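# Flip the upright loose cup onto the empty fixture's plug

## Task

Take the free cup currently standing with its wide end facing up and set it wide end down onto the uncovered plug of the fixture that holds no cup, pushed fully down. When you finish, every cup sitting on the other fixtures must still be on its fixture, and the hand must have released the cup.

## Robot and tools

ROBOT. Two arms, left_arm and right_arm, each ending in a five-finger hand. The right_arm hand is a right hand and the left_arm hand is its mirror image. Base positions in the scene frame: left_arm (+0.023, +0.282, 0) m, right_arm (+0.053, -0.285, 0) m, each turned only slightly about z. A camera stand sits behind the arms. A loose object may occasionally get a brief push from outside.

FRAMES. Scene frame: origin at table-top height, halfway between the nominal bases; +z up, +x out over the table, left_arm on the +y side. Reported positions (metres) and quaternions (wxyz) are in this frame. Each arm is steered by its hand point, a spot fixed to the palm: 0.15 m out from the wrist face along the fingers and 0.05 m in front of the palm. Its +z runs along straight fingers, +y points out of the palm, +x runs across the palm away from the thumb on the right hand and toward the thumb on the left hand. Straight fingers end 0.06 to 0.07 m past the point along +z and lie 0.06 m behind it along -y. A wrist bracket on the little-finger side can strike things.

execute_actions(actions, cameras). actions is a list of actions; each action is a list of up to 15 rows, one row per 1/30 s step; a short action repeats its final row to fill 15 steps. Every row has 28 numbers in [-1, 1], covering both arms even if one stays still: left_arm dx, dy, dz, rx, ry, rz, then 8 left hand numbers, then right_arm dx, dy, dz, rx, ry, rz, then 8 right hand numbers. The six pose numbers are an offset, not a pose: measured from that arm's Hand target at the start of the action, along the Hand target's own axes; 1.0 equals 0.6 m of travel or 180 degrees, and rx, ry, rz form a single rotation vector. All rows of one action are measured from the same start, but the next action starts from the new Hand target, so sending an offset again moves further. Six zeros re-command the current Hand target. cameras: list of names, ["all"], or []; images come back only with an empty actions list or when requested.

HAND NUMBERS (per arm, in this order): little, ring, middle, index, thumb_bend, thumb_turn, force_limit, speed. The first six are absolute motor targets: -1 open/straight, +1 closed; thumb_turn -1 beside the palm, +1 opposite the fingers. force_limit runs from about 0 N at -1 to 10 N at +1 (15 N for the two thumb motors). speed rises from near zero at -1 to full at +0.48 and above. No value means 'unchanged': to keep a hand as it is, resend the eight numbers last carried out for it; if nothing was sent yet, use its hand_measured, hand_force_limit and hand_speed. With the thumb turned in, the hand can enclose things about 0.035 to 0.065 m across. Close at speed -0.94 or slower for a gentle grip. To grip harder, raise force_limit and send a target further closed than hand_measured; to loosen, send one more open than hand_measured.

move(target, speed, blend, blocking, cameras). target is one 28-number row or a list of up to 15 rows; every row's pose numbers are offsets from the Hand targets at the move's start, not from the previous row. speed: path top speed in m/s, 0.002 to 4.3, default 0.25 (turns up to twice that in rad/s); one value or one per target. blend: corner rounding in m per target, default 0 (stop at each). A move lasts at most 10 s and does not avoid obstacles or the other arm. blocking=false returns after about 0.5 s while it continues. The result adds a move: line giving the ending (done, off_target, moving, held, fault) and limits (paced = pose clipped, held = steps withheld). done means within 10 mm and 2 degrees; neither done nor off_target says whether contact occurred.

wait(seconds): 0 to 10, arms hold their last command. stop(): brakes a running move. zoom_image(camera, region): region [x0, y0, x1, y1] in pixels, at most 504 by 504, from the newest image of cam_head_left, cam_head_right, cam_high, cam_left_wrist or cam_right_wrist (all 672x504). show_instructions(): shows the reference pages. finished_scene(scene): ends the current scene, given its number; irreversible.

RESULTS. Per arm: end_effector_position, end_effector_quat_wxyz, Hand target (last commanded pose after clipping; next offsets count from it), joint data, and hand_measured, hand_stopped_by (moving, target, force, stalled, fault) and hand_load_n (fingertip force, positive when pushed open), all six-valued in hand-number order. A lost grip shows as hand_load_n falling near 0. The hand often rests 1 to 3 cm (sometimes 5 cm) short of the command, usually low; that is not contact. Resend the missing distance as an offset. Commanded orientation is limited to 40 degrees from the measured one per step. MOTOR HOT appears at 85 °C; at 100 °C that arm goes limp for 30 to 60 s, so avoid long stretched holds and pushing at unreachable poses.

AVOID. Dropping the cup or opening the hand while it still moves; fast contact or hard pressing against table or fixtures; knocking seated cups off; anything leaving the table; heavy finger loads; any contact between the two hands or arms; paths that pass close to an arm's own base (go around it). An arm blocked by something keeps pressing until you command it back past its hand point.

Each tool is called after ">>>" as name([rows], argument=value, ...), one row to a line, values as JSON.

Reference images:

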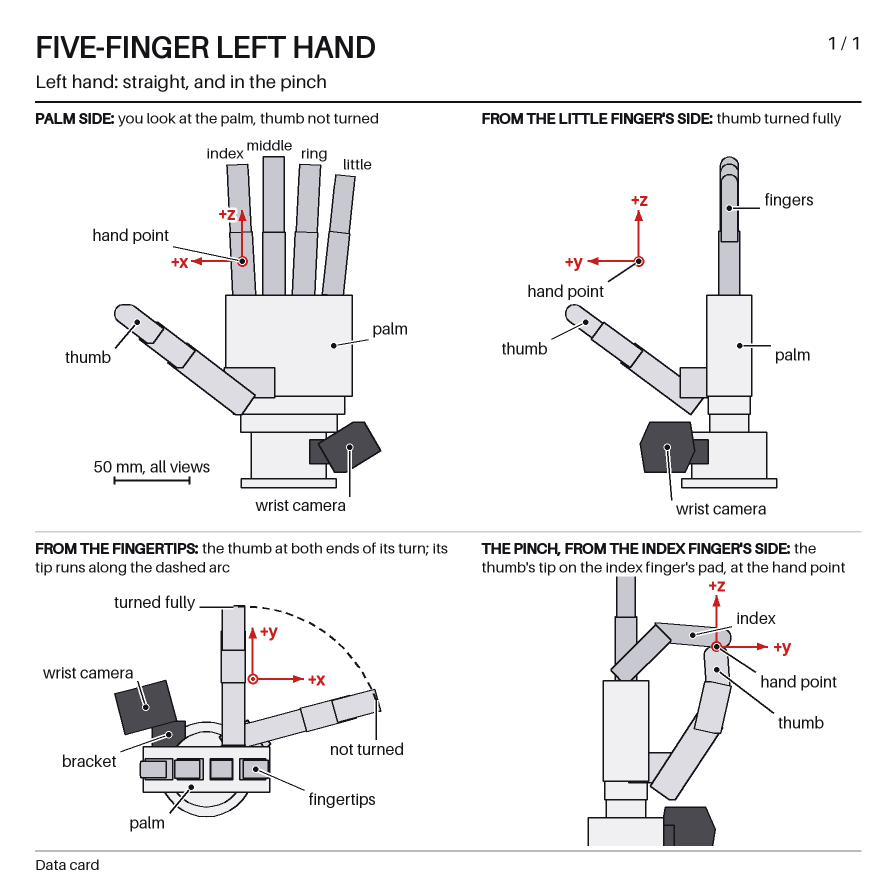

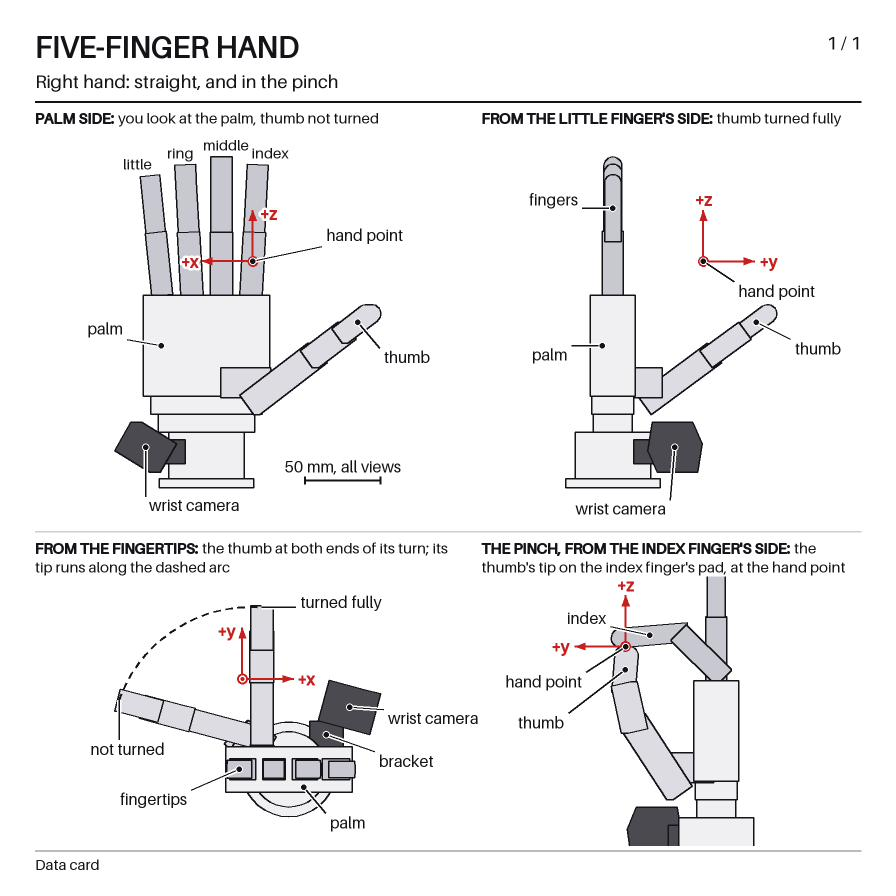

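## Session

>>> execute_actions(actions=[])

Scene clock: 0.00 s.
left_arm: end_effector_position=(+0.3245, +0.0291, +0.2828) hand_measured=(-1.000, -1.000, -1.000, -1.000, -1.000, -1.000) hand_load_n=(+0.0, +0.0, +0.0, +0.0, +0.0, +0.0) hand_stopped_by=(target, target, target, target, target, target) hand_force_limit=0.00 hand_speed=-0.80 end_effector_quat_wxyz=(+0.119, +0.445, +0.811, -0.361) | right_arm: end_effector_position=(+0.2771, -0.2225, +0.1183) hand_measured=(-1.000, -1.000, -1.000, -1.000, -1.000, -1.000) hand_load_n=(+0.0, +0.0, +0.0, +0.0, +0.0, +0.0) hand_stopped_by=(target, target, target, target, target, target) hand_force_limit=0.00 hand_speed=-0.80 end_effector_quat_wxyz=(+0.346, -0.530, +0.753, -0.177)
Joint positions: left_arm=[-0.46 1.162 1.245 -1.36 0.734 1.967] | right_arm=[-0.045 0.338 0.374 -0.818 -0.145 0.341]
Joint velocities: within noise
Joint torques (N m): no reading
Heat: left arm: hottest elbow 26 °C; right arm: hottest waist 25 °C.
Hand target: left_arm +0.3299, +0.0261, +0.2955; +0.133, +0.448, +0.807, -0.361 | right_arm +0.2837, -0.2230, +0.1346; +0.358, -0.528, +0.747, -0.187

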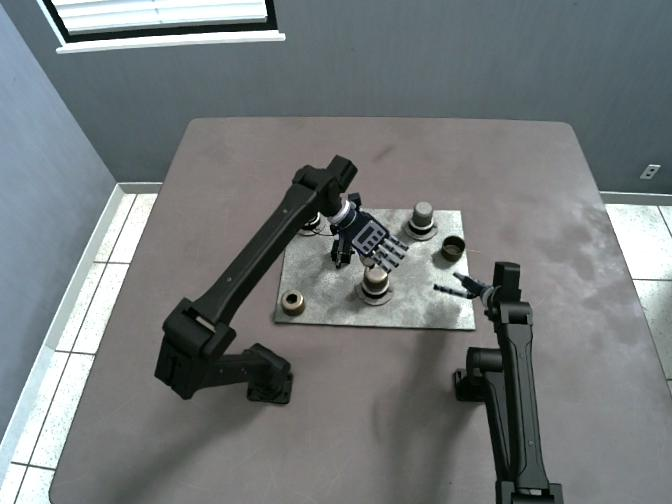

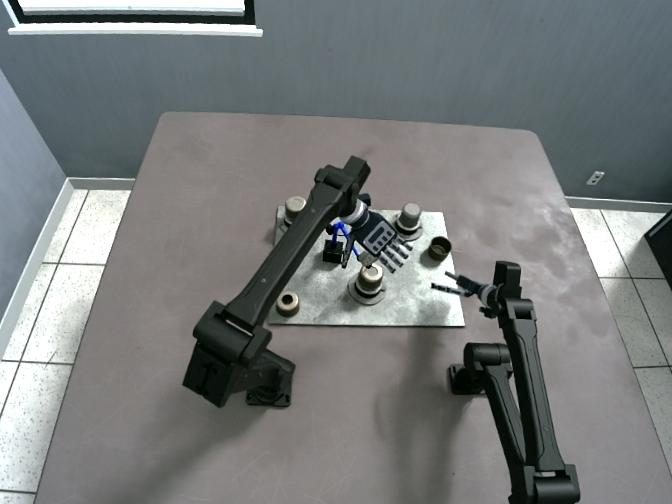

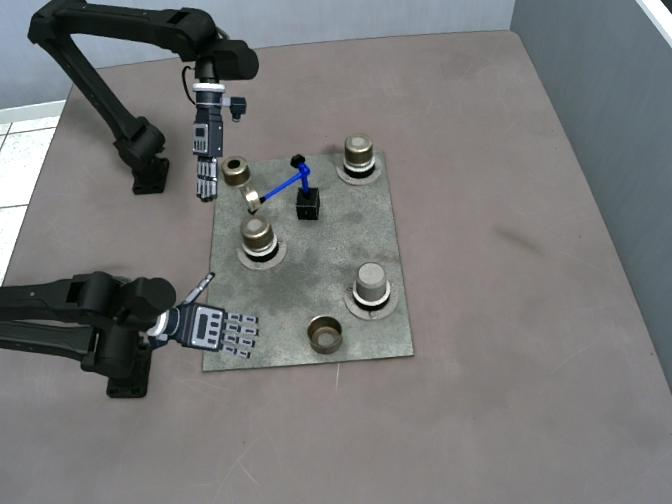

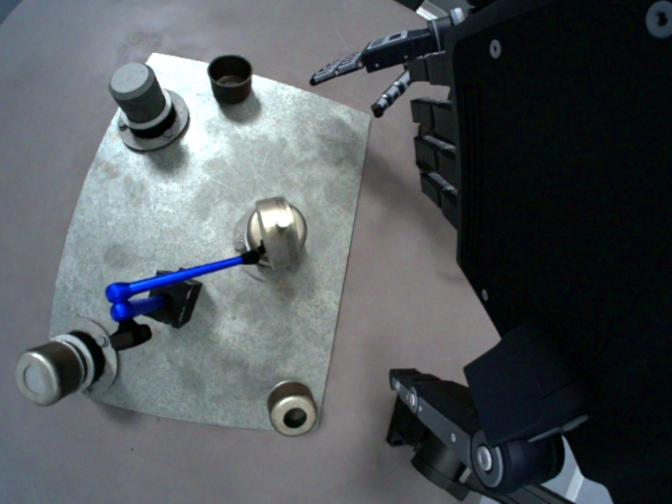

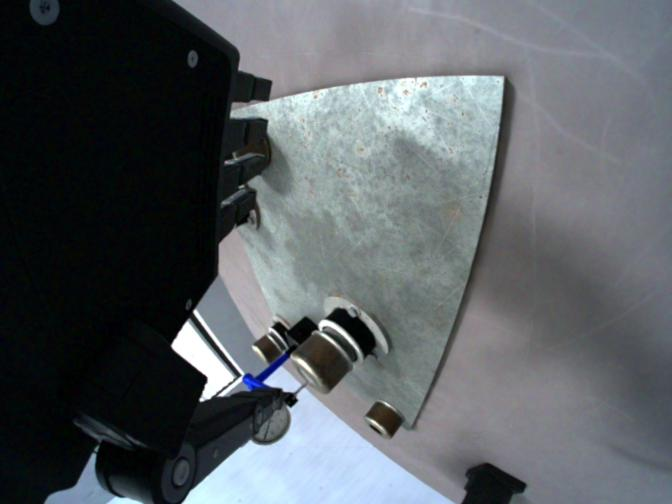

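>>> zoom_image(camera="cam_high", region=[190, 120, 430, 380])

>>> zoom_image(camera="cam_head_left", region=[260, 180, 500, 340])

>>> zoom_image(camera="cam_left_wrist", region=[90, 40, 390, 220])

Scaled by 1.938.

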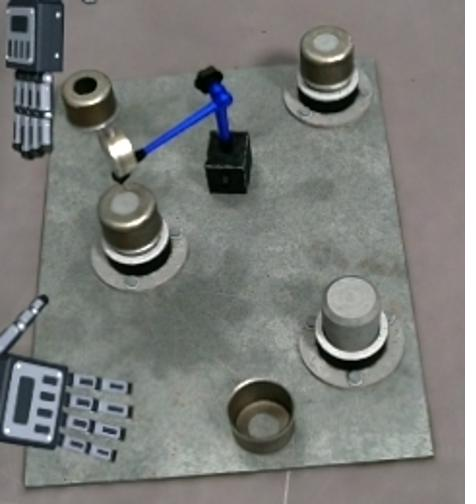

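Scaled by 2.100.

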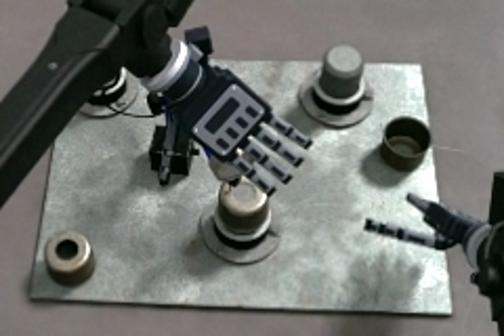

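Scaled by 1.680 from the camera's 672x504 image, which has a finer 960x720 frame.

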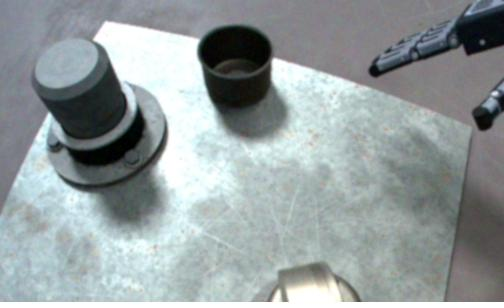

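>>> zoom_image(camera="cam_right_wrist", region=[220, 260, 460, 460])

>>> zoom_image(camera="cam_head_right", region=[260, 180, 500, 340])

>>> zoom_image(camera="cam_high", region=[270, 230, 430, 370])

Scaled by 2.100 from the camera's 672x504 image, which has a finer 960x720 frame.

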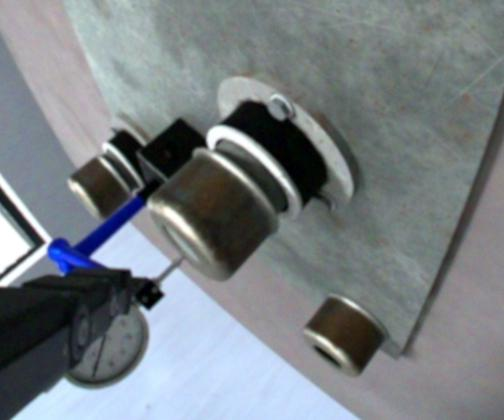

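Scaled by 2.100.

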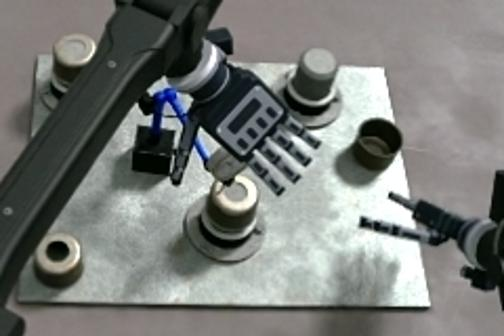

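Scaled by 3.150.

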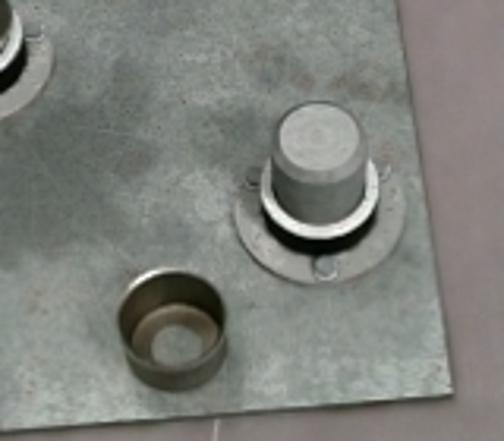

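>>> zoom_image(camera="cam_head_left", region=[220, 320, 340, 420])

>>> zoom_image(camera="cam_head_left", region=[420, 320, 540, 420])

>>> zoom_image(camera="cam_high", region=[90, 110, 210, 210])

>>> zoom_image(camera="cam_high", region=[70, 310, 190, 410])

Scaled by 4.200.

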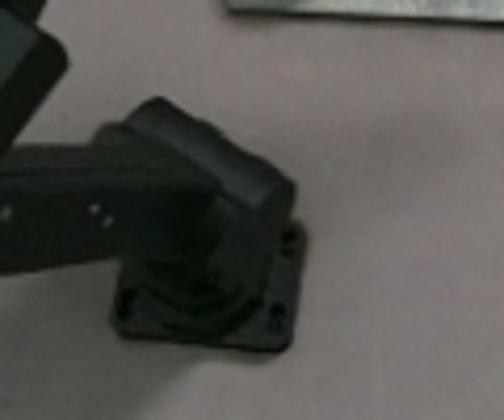

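Scaled by 4.200.

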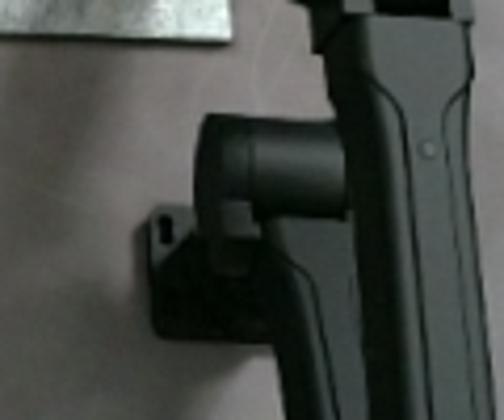

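Scaled by 4.200.

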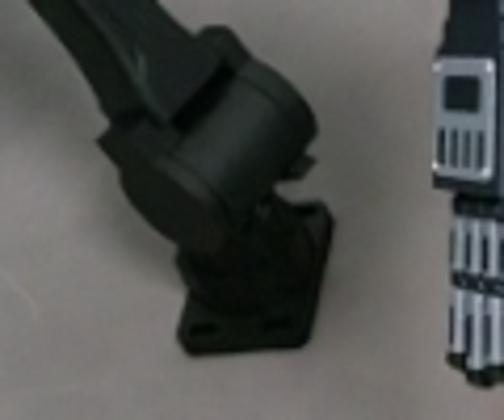

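Scaled by 4.200.

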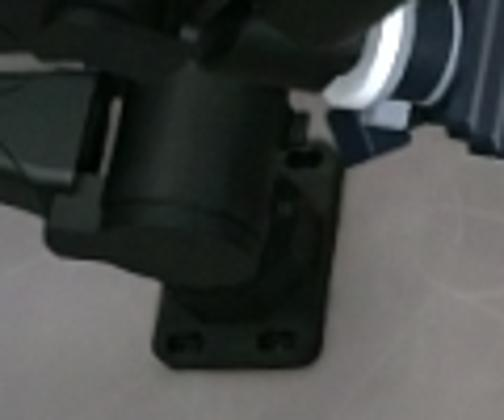

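>>> move(target=[0,0,0,0,0,0,-1,-1,-1,-1,-1,-1,0,-0.8,-0.1145,-0.2062,0.0967,0.2114,0.1849,-0.5998,-1,-1,-1,-1,-1,1,-0.4,0.2], speed=0.2, cameras=["all"])

Scene clock: 471.13 s.
left_arm: end_effector_position=(+0.3245, +0.0291, +0.2828) hand_measured=(-1.000, -1.000, -1.000, -1.000, -1.000, -1.000) hand_load_n=(+0.0, +0.0, +0.0, +0.0, +0.0, +0.0) hand_stopped_by=(target, target, target, target, target, target) hand_force_limit=0.00 hand_speed=-0.80 end_effector_quat_wxyz=(+0.119, +0.445, +0.811, -0.361) | right_arm: end_effector_position=(+0.4177, -0.1988, +0.1988) hand_measured=(-1.000, -1.000, -1.000, -1.000, -1.000, +1.000) hand_load_n=(+0.0, -0.5, +0.0, +0.0, +0.0, +0.0) hand_stopped_by=(target, target, target, target, target, target) hand_force_limit=-0.40 hand_speed=0.20 end_effector_quat_wxyz=(-0.006, +0.709, -0.004, +0.705)
Joint positions: left_arm=[-0.46 1.162 1.245 -1.36 0.734 1.967] | right_arm=[0.724 0.953 0.253 0.692 0.702 -1.551]
Joint torques (N m): left_arm=[2.61 -9.23 10.17 0.65 0.61 0.06] | right_arm=[2.02 -1.14 8.05 2.35 -0.11 -0.16]
Heat: left arm: hottest elbow 40 °C; right arm: hottest elbow 38 °C.
Hand target: left_arm +0.3299, +0.0261, +0.2955; +0.133, +0.448, +0.807, -0.361 | right_arm +0.4200, -0.2001, +0.2001; -0.001, +0.707, -0.001, +0.707
Off the commanded pose: left_arm 0.014 m, 2 deg | right_arm 0.003 m, 1 deg.
move: off_target (left_arm)

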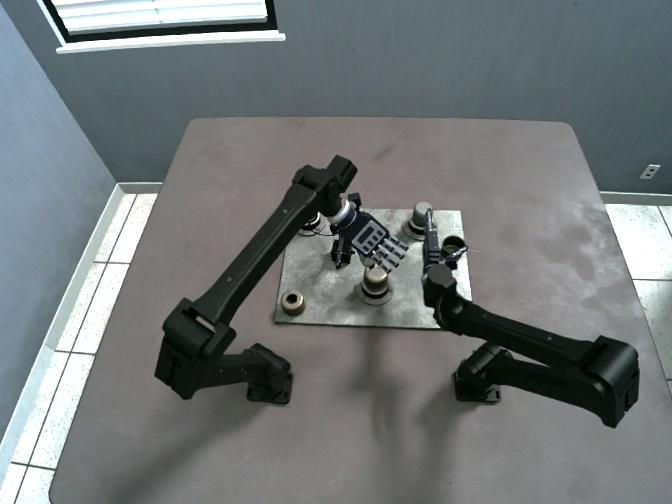

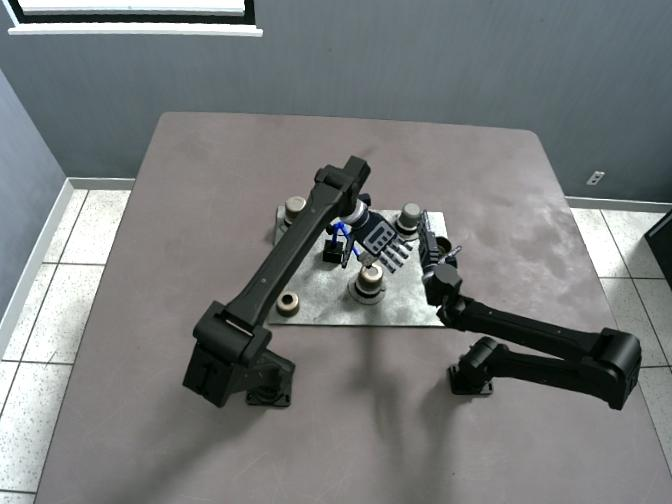

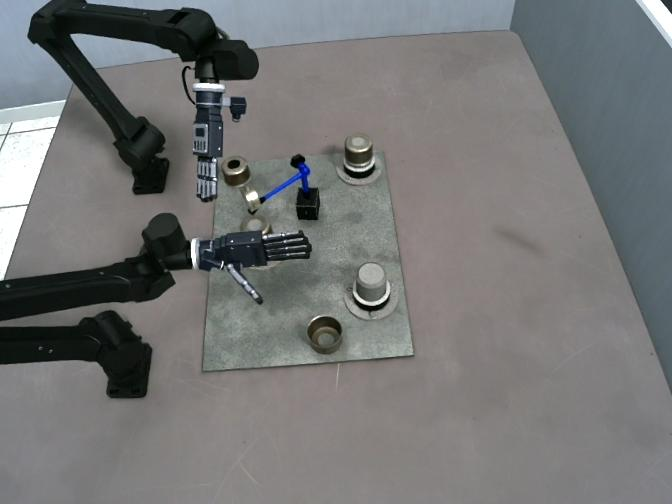

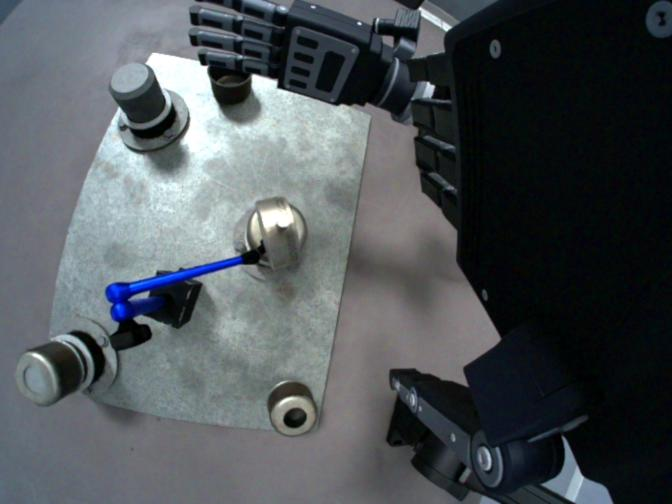

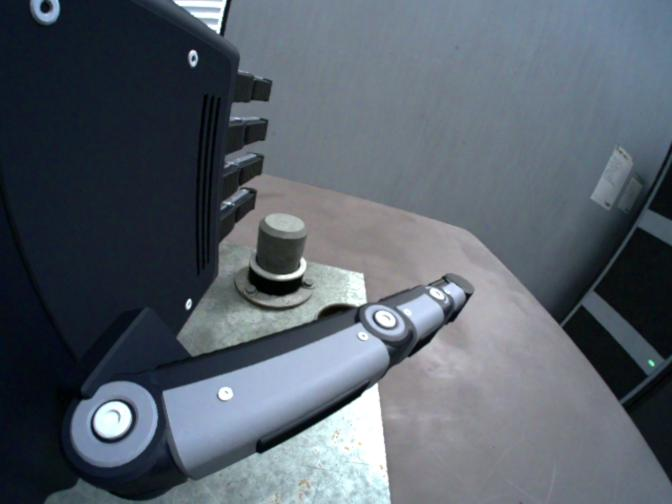

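>>> zoom_image(camera="cam_right_wrist", region=[210, 190, 390, 340])

>>> zoom_image(camera="cam_head_left", region=[380, 180, 500, 280])

>>> zoom_image(camera="cam_high", region=[190, 200, 410, 370])

Scaled by 2.800 from the camera's 672x504 image, which has a finer 960x720 frame.

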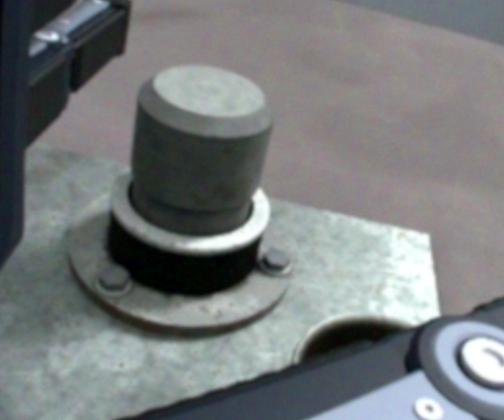

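Scaled by 4.200.

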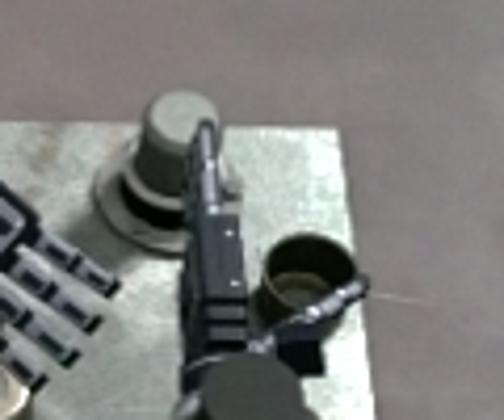

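Scaled by 2.291.

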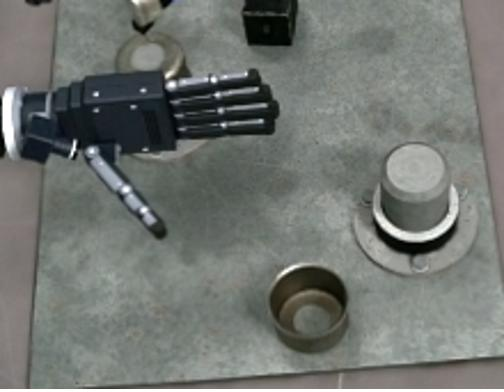

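>>> zoom_image(camera="cam_head_left", region=[30, 100, 230, 504])

>>> zoom_image(camera="cam_head_left", region=[540, 100, 672, 400])

Scaled by 1.248.

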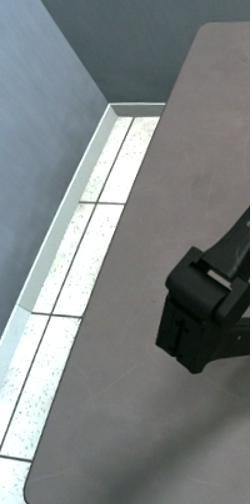

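Scaled by 1.680.

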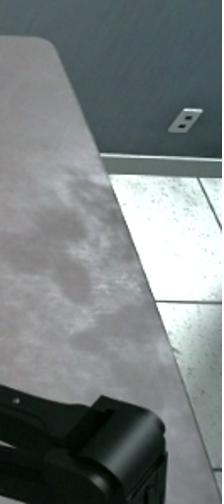

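>>> move(target=[0,0,0,0,0,0,-1,-1,-1,-1,-1,-1,0,-0.8,-0.1,0.06,0.0833,0,0,0,-1,-1,-1,-1,-1,1,-0.4,0.2], speed=0.15, cameras=["all"])

Scene clock: 683.90 s.
left_arm: end_effector_position=(+0.3245, +0.0291, +0.2828) hand_measured=(-1.000, -1.000, -1.000, -1.000, -1.000, -1.000) hand_load_n=(+0.0, +0.0, -0.5, +0.0, +0.0, +0.0) hand_stopped_by=(target, target, target, target, target, target) hand_force_limit=0.00 hand_speed=-0.80 end_effector_quat_wxyz=(+0.119, +0.445, +0.811, -0.361) | right_arm: end_effector_position=(+0.4666, -0.2364, +0.1327) hand_measured=(-1.000, -1.000, -1.000, -1.000, -1.000, +1.000) hand_load_n=(+0.0, +0.0, +0.0, +0.0, +0.0, +0.5) hand_stopped_by=(target, target, target, target, target, target) hand_force_limit=-0.40 hand_speed=0.20 end_effector_quat_wxyz=(-0.002, +0.715, -0.003, +0.699)
Joint positions: left_arm=[-0.46 1.162 1.245 -1.36 0.734 1.967] | right_arm=[0.478 1.355 0.229 1.101 0.46 -1.552]
Joint torques (N m): left_arm=[2.02 -8.7 10.22 0.59 0.61 0.04] | right_arm=[2.37 -5.07 5.76 2.45 -0.11 -0.11]
Heat: left arm: hottest elbow 42 °C; right arm: hottest elbow 34 °C.
Hand target: left_arm +0.3299, +0.0261, +0.2955; +0.133, +0.448, +0.807, -0.361 | right_arm +0.4700, -0.2360, +0.1399; -0.001, +0.707, -0.001, +0.707
Off the commanded pose: left_arm 0.014 m, 2 deg | right_arm 0.008 m, 1 deg.
move: off_target (left_arm)

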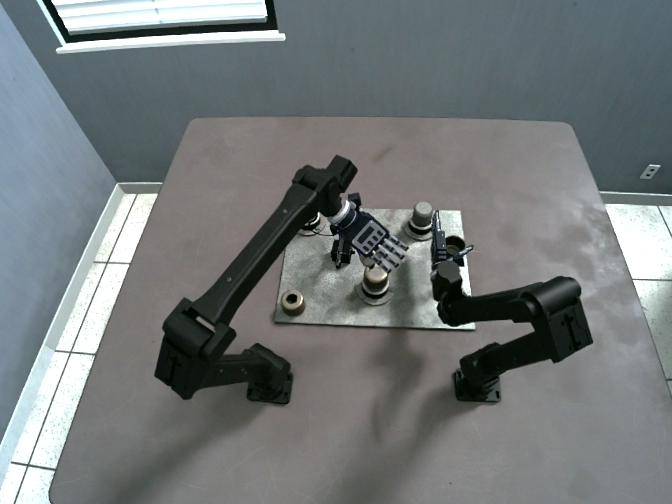

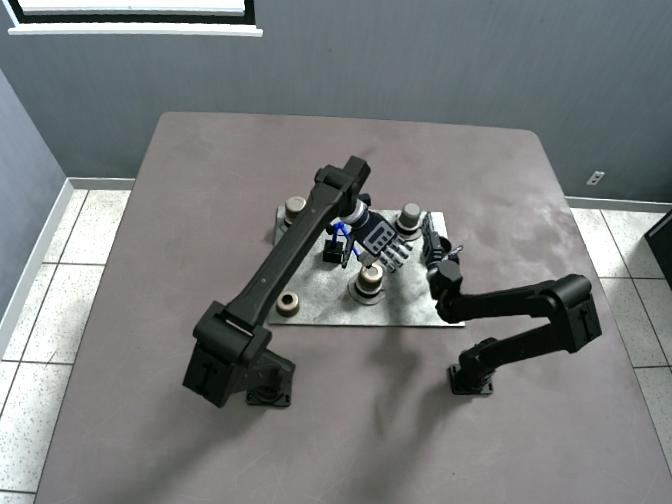

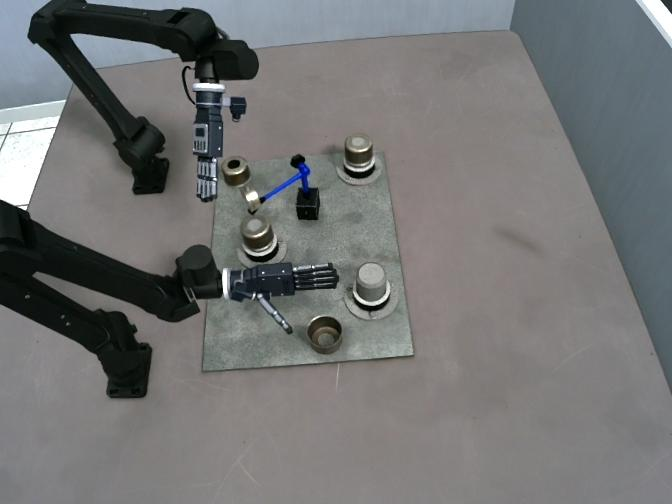

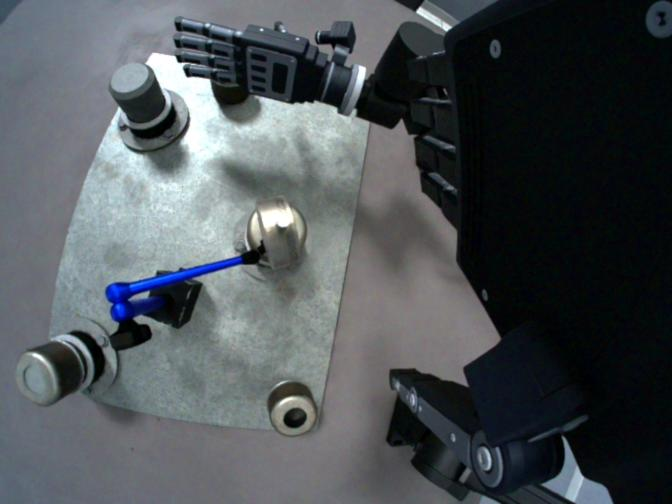

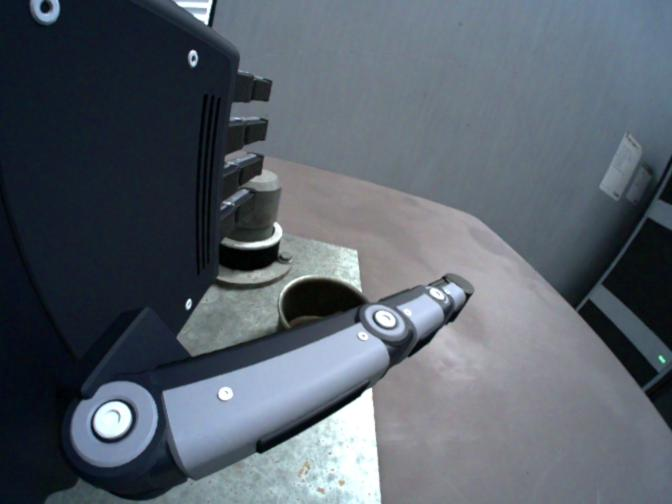

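>>> zoom_image(camera="cam_right_wrist", region=[200, 150, 400, 340])

>>> zoom_image(camera="cam_high", region=[210, 240, 410, 370])

>>> zoom_image(camera="cam_head_left", region=[400, 190, 500, 300])

>>> zoom_image(camera="cam_head_right", region=[390, 190, 490, 300])

>>> zoom_image(camera="cam_left_wrist", region=[90, 0, 390, 200])

Scaled by 2.520 from the camera's 672x504 image, which has a finer 960x720 frame.

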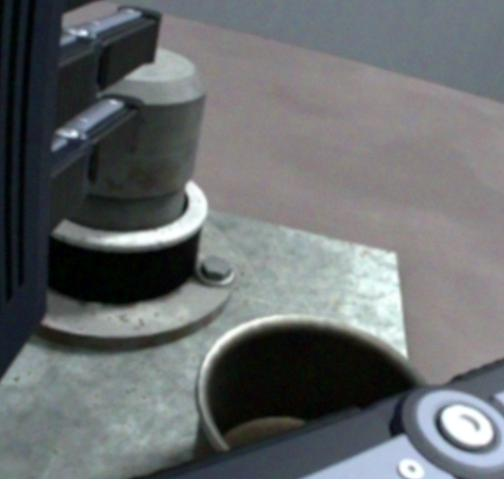

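Scaled by 2.520.

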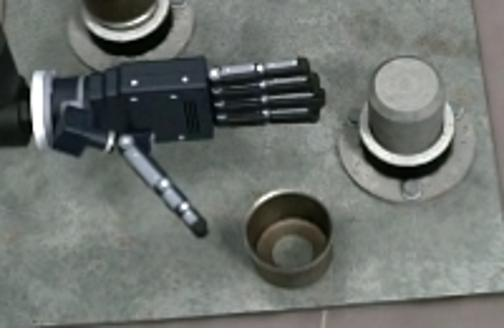

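Scaled by 4.582.

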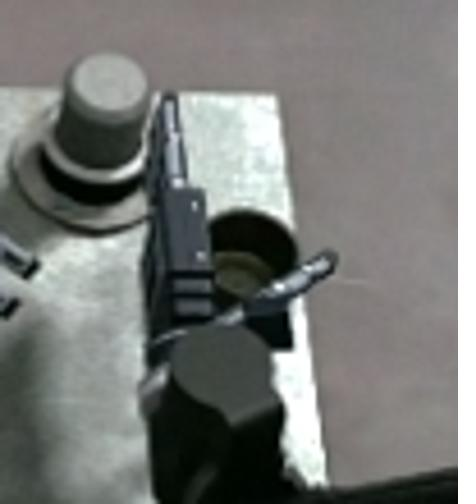

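Scaled by 4.582.

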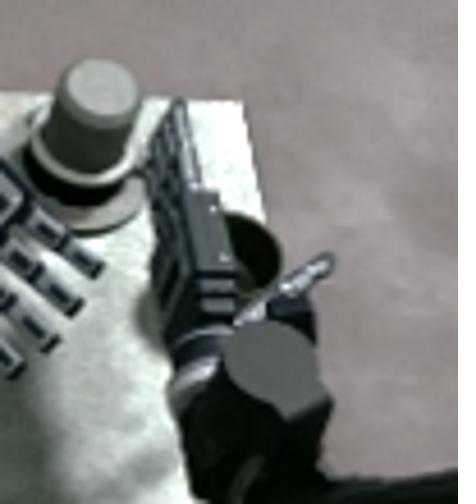

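Scaled by 1.680 from the camera's 672x504 image, which has a finer 960x720 frame.

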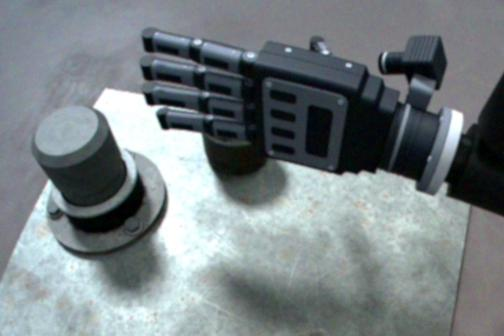

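>>> move(target=[0,0,0,0,0,0,-1,-1,-1,-1,-1,-1,0,-0.8,-0.0545,0.0087,0.0407,-0.111,0.007,0,-1,-1,-1,-1,-1,1,-0.4,0.2], speed=0.15, cameras=["cam_high","cam_head_left","cam_right_wrist"])

>>> zoom_image(camera="cam_high", region=[210, 240, 410, 370])

>>> zoom_image(camera="cam_head_left", region=[400, 190, 500, 300])

>>> zoom_image(camera="cam_right_wrist", region=[180, 130, 500, 400])

Scene clock: 769.53 s.
left_arm: end_effector_position=(+0.3245, +0.0291, +0.2828) hand_measured=(-1.000, -1.000, -1.000, -1.000, -1.000, -1.000) hand_load_n=(+0.0, +0.0, +0.0, +0.0, +0.0, +0.0) hand_stopped_by=(target, target, target, target, target, target) hand_force_limit=0.00 hand_speed=-0.80 end_effector_quat_wxyz=(+0.119, +0.445, +0.811, -0.361) | right_arm: end_effector_position=(+0.4875, -0.2477, +0.1023) hand_measured=(-1.000, -1.000, -1.000, -1.000, -1.000, +1.000) hand_load_n=(+0.0, +0.0, +0.0, +0.0, +0.0, +0.5) hand_stopped_by=(target, target, target, target, target, target) hand_force_limit=-0.40 hand_speed=0.20 end_effector_quat_wxyz=(+0.124, +0.695, -0.124, +0.697)
Joint positions: left_arm=[-0.46 1.162 1.245 -1.36 0.734 1.967] | right_arm=[0.551 1.689 0.407 1.286 0.886 -1.573]
Joint torques (N m): left_arm=[2.73 -9 10.09 0.68 0.61 0.03] | right_arm=[3.02 -7.94 5.55 2.13 0.14 -0.17]
Heat: left arm: hottest elbow 42 °C; right arm: hottest elbow 32 °C.
Hand target: left_arm +0.3299, +0.0261, +0.2955; +0.133, +0.448, +0.807, -0.361 | right_arm +0.4944, -0.2411, +0.1073; +0.122, +0.689, -0.123, +0.704
Off the commanded pose: left_arm 0.014 m, 2 deg | right_arm 0.011 m, 1 deg.
move: off_target (left_arm, right_arm)
Images, in order (width x height): cam_head_left 672x504, cam_high 672x504, cam_right_wrist 672x504.

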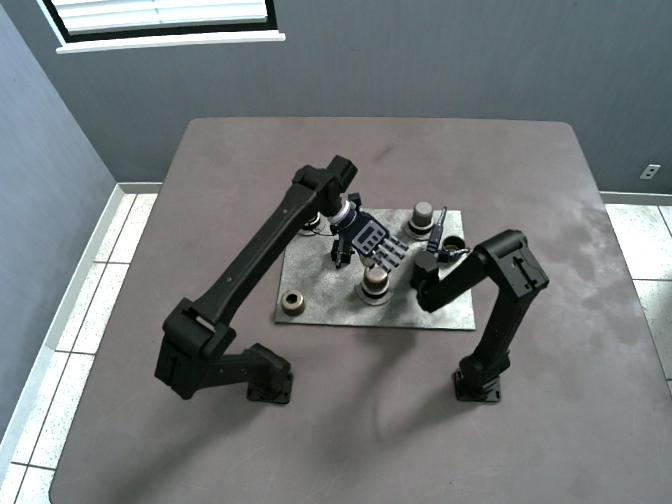

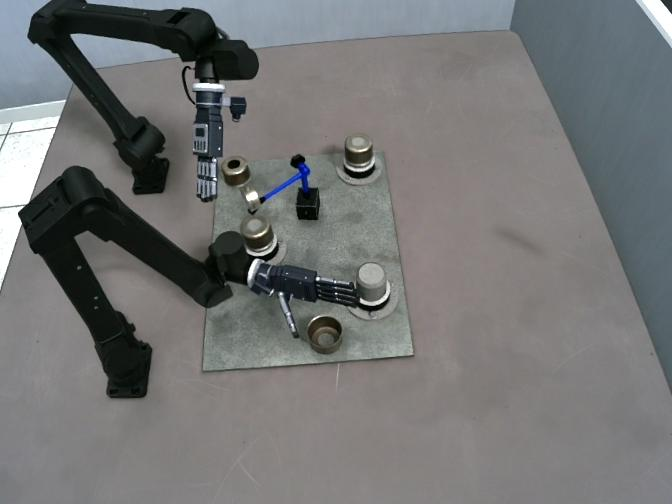

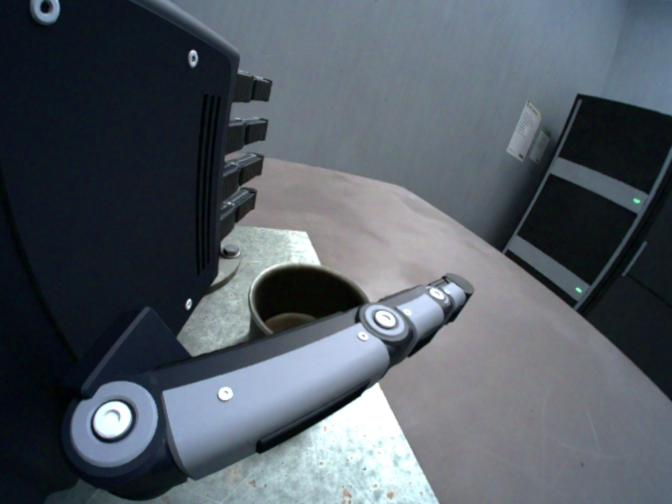

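Scaled by 2.520.

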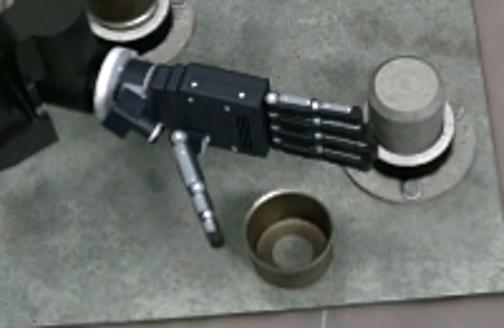

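Scaled by 4.582.

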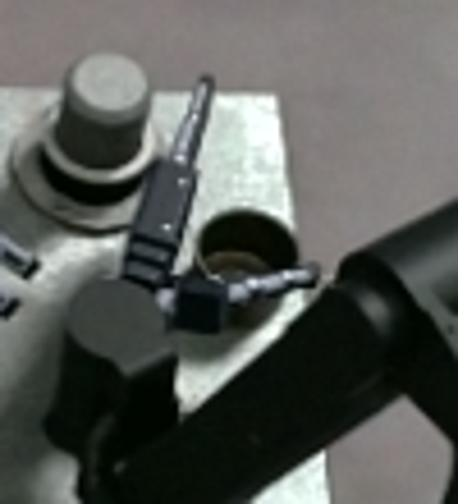

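Scaled by 1.575 from the camera's 672x504 image, which has a finer 960x720 frame.

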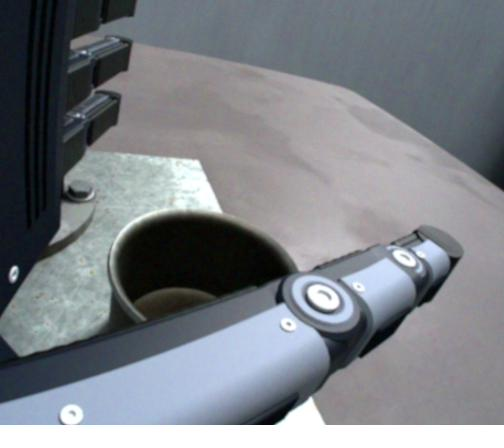

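>>> move(target=[0,0,0,0,0,0,-1,-1,-1,-1,-1,-1,0,-0.8,-0.0788,-0.0117,0,0,0,0,-1,-1,-1,-1,-1,1,-0.4,0.2], speed=0.1, cameras=["cam_high","cam_head_left","cam_right_wrist","cam_left_wrist"])

>>> zoom_image(camera="cam_high", region=[210, 240, 410, 370])

>>> zoom_image(camera="cam_left_wrist", region=[90, 0, 390, 200])

>>> zoom_image(camera="cam_right_wrist", region=[180, 130, 500, 400])

Scene clock: 840.03 s.
left_arm: end_effector_position=(+0.3245, +0.0291, +0.2828) hand_measured=(-1.000, -1.000, -1.000, -1.000, -1.000, -1.000) hand_load_n=(+0.0, +0.0, +0.0, +0.5, +0.0, +0.0) hand_stopped_by=(target, target, target, target, target, target) hand_force_limit=0.00 hand_speed=-0.80 end_effector_quat_wxyz=(+0.119, +0.445, +0.811, -0.361) | right_arm: end_effector_position=(+0.4926, -0.2406, +0.0557) hand_measured=(-1.000, -1.000, -1.000, -1.000, -1.000, +1.000) hand_load_n=(+0.0, +0.0, +0.0, +0.0, +0.0, +0.0) hand_stopped_by=(target, target, target, target, target, target) hand_force_limit=-0.40 hand_speed=0.20 end_effector_quat_wxyz=(+0.124, +0.695, -0.124, +0.697)
Joint positions: left_arm=[-0.46 1.162 1.245 -1.36 0.734 1.967] | right_arm=[0.562 1.907 0.441 1.47 0.897 -1.574]
Joint torques (N m): left_arm=[2.55 -8.88 10.02 0.58 0.65 0.05] | right_arm=[3.02 -9.76 3.66 2.13 0.15 -0.13]
Heat: left arm: hottest elbow 43 °C; right arm: hottest elbow 31 °C.
Hand target: left_arm +0.3299, +0.0261, +0.2955; +0.133, +0.448, +0.807, -0.361 | right_arm +0.4979, -0.2348, +0.0600; +0.122, +0.689, -0.124, +0.704
Off the commanded pose: left_arm 0.014 m, 2 deg | right_arm 0.009 m, 1 deg.
move: off_target (left_arm)
Images, in order (width x height): cam_head_left 672x504, cam_high 672x504, cam_left_wrist 672x504, cam_right_wrist 672x504.

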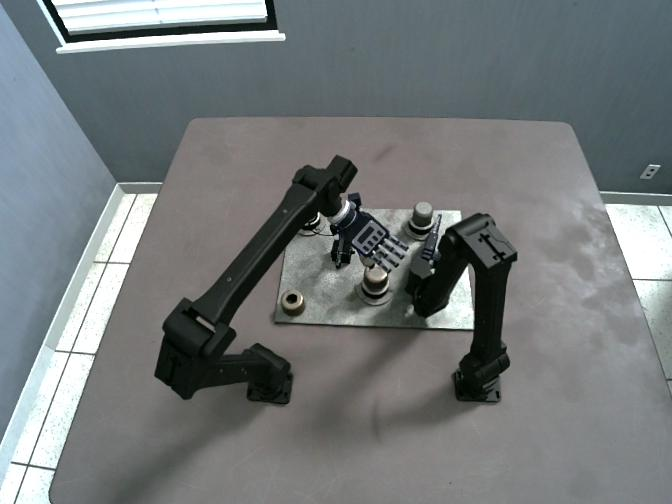

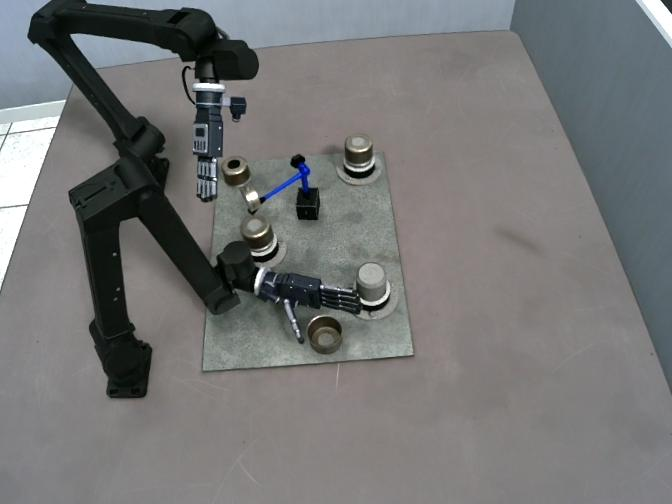

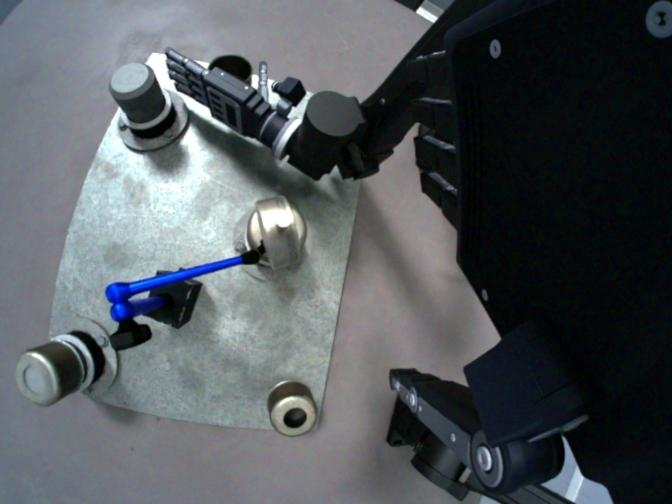

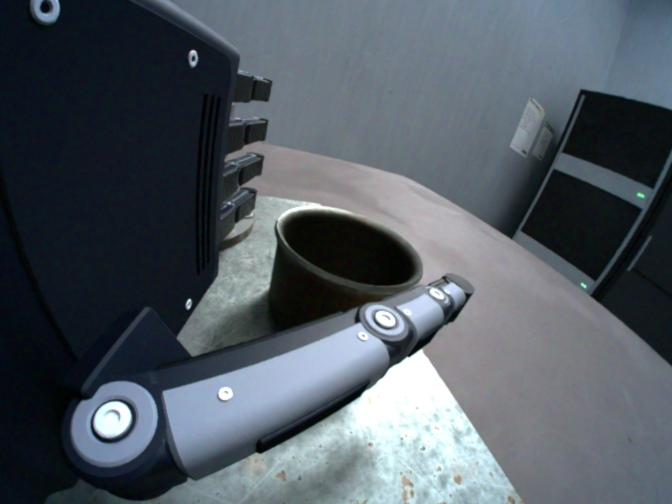

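Scaled by 2.520.

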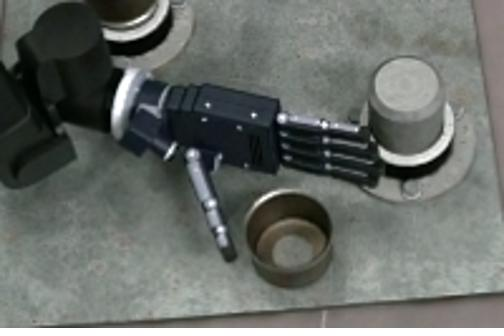

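Scaled by 1.680 from the camera's 672x504 image, which has a finer 960x720 frame.

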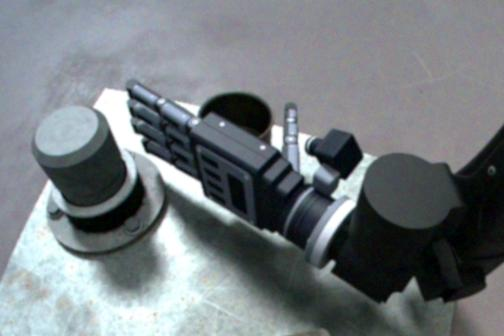

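Scaled by 1.575 from the camera's 672x504 image, which has a finer 960x720 frame.

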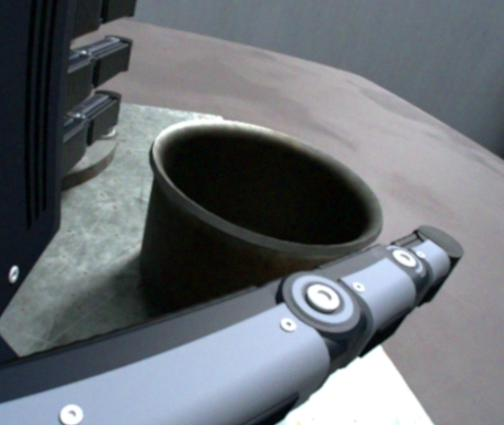

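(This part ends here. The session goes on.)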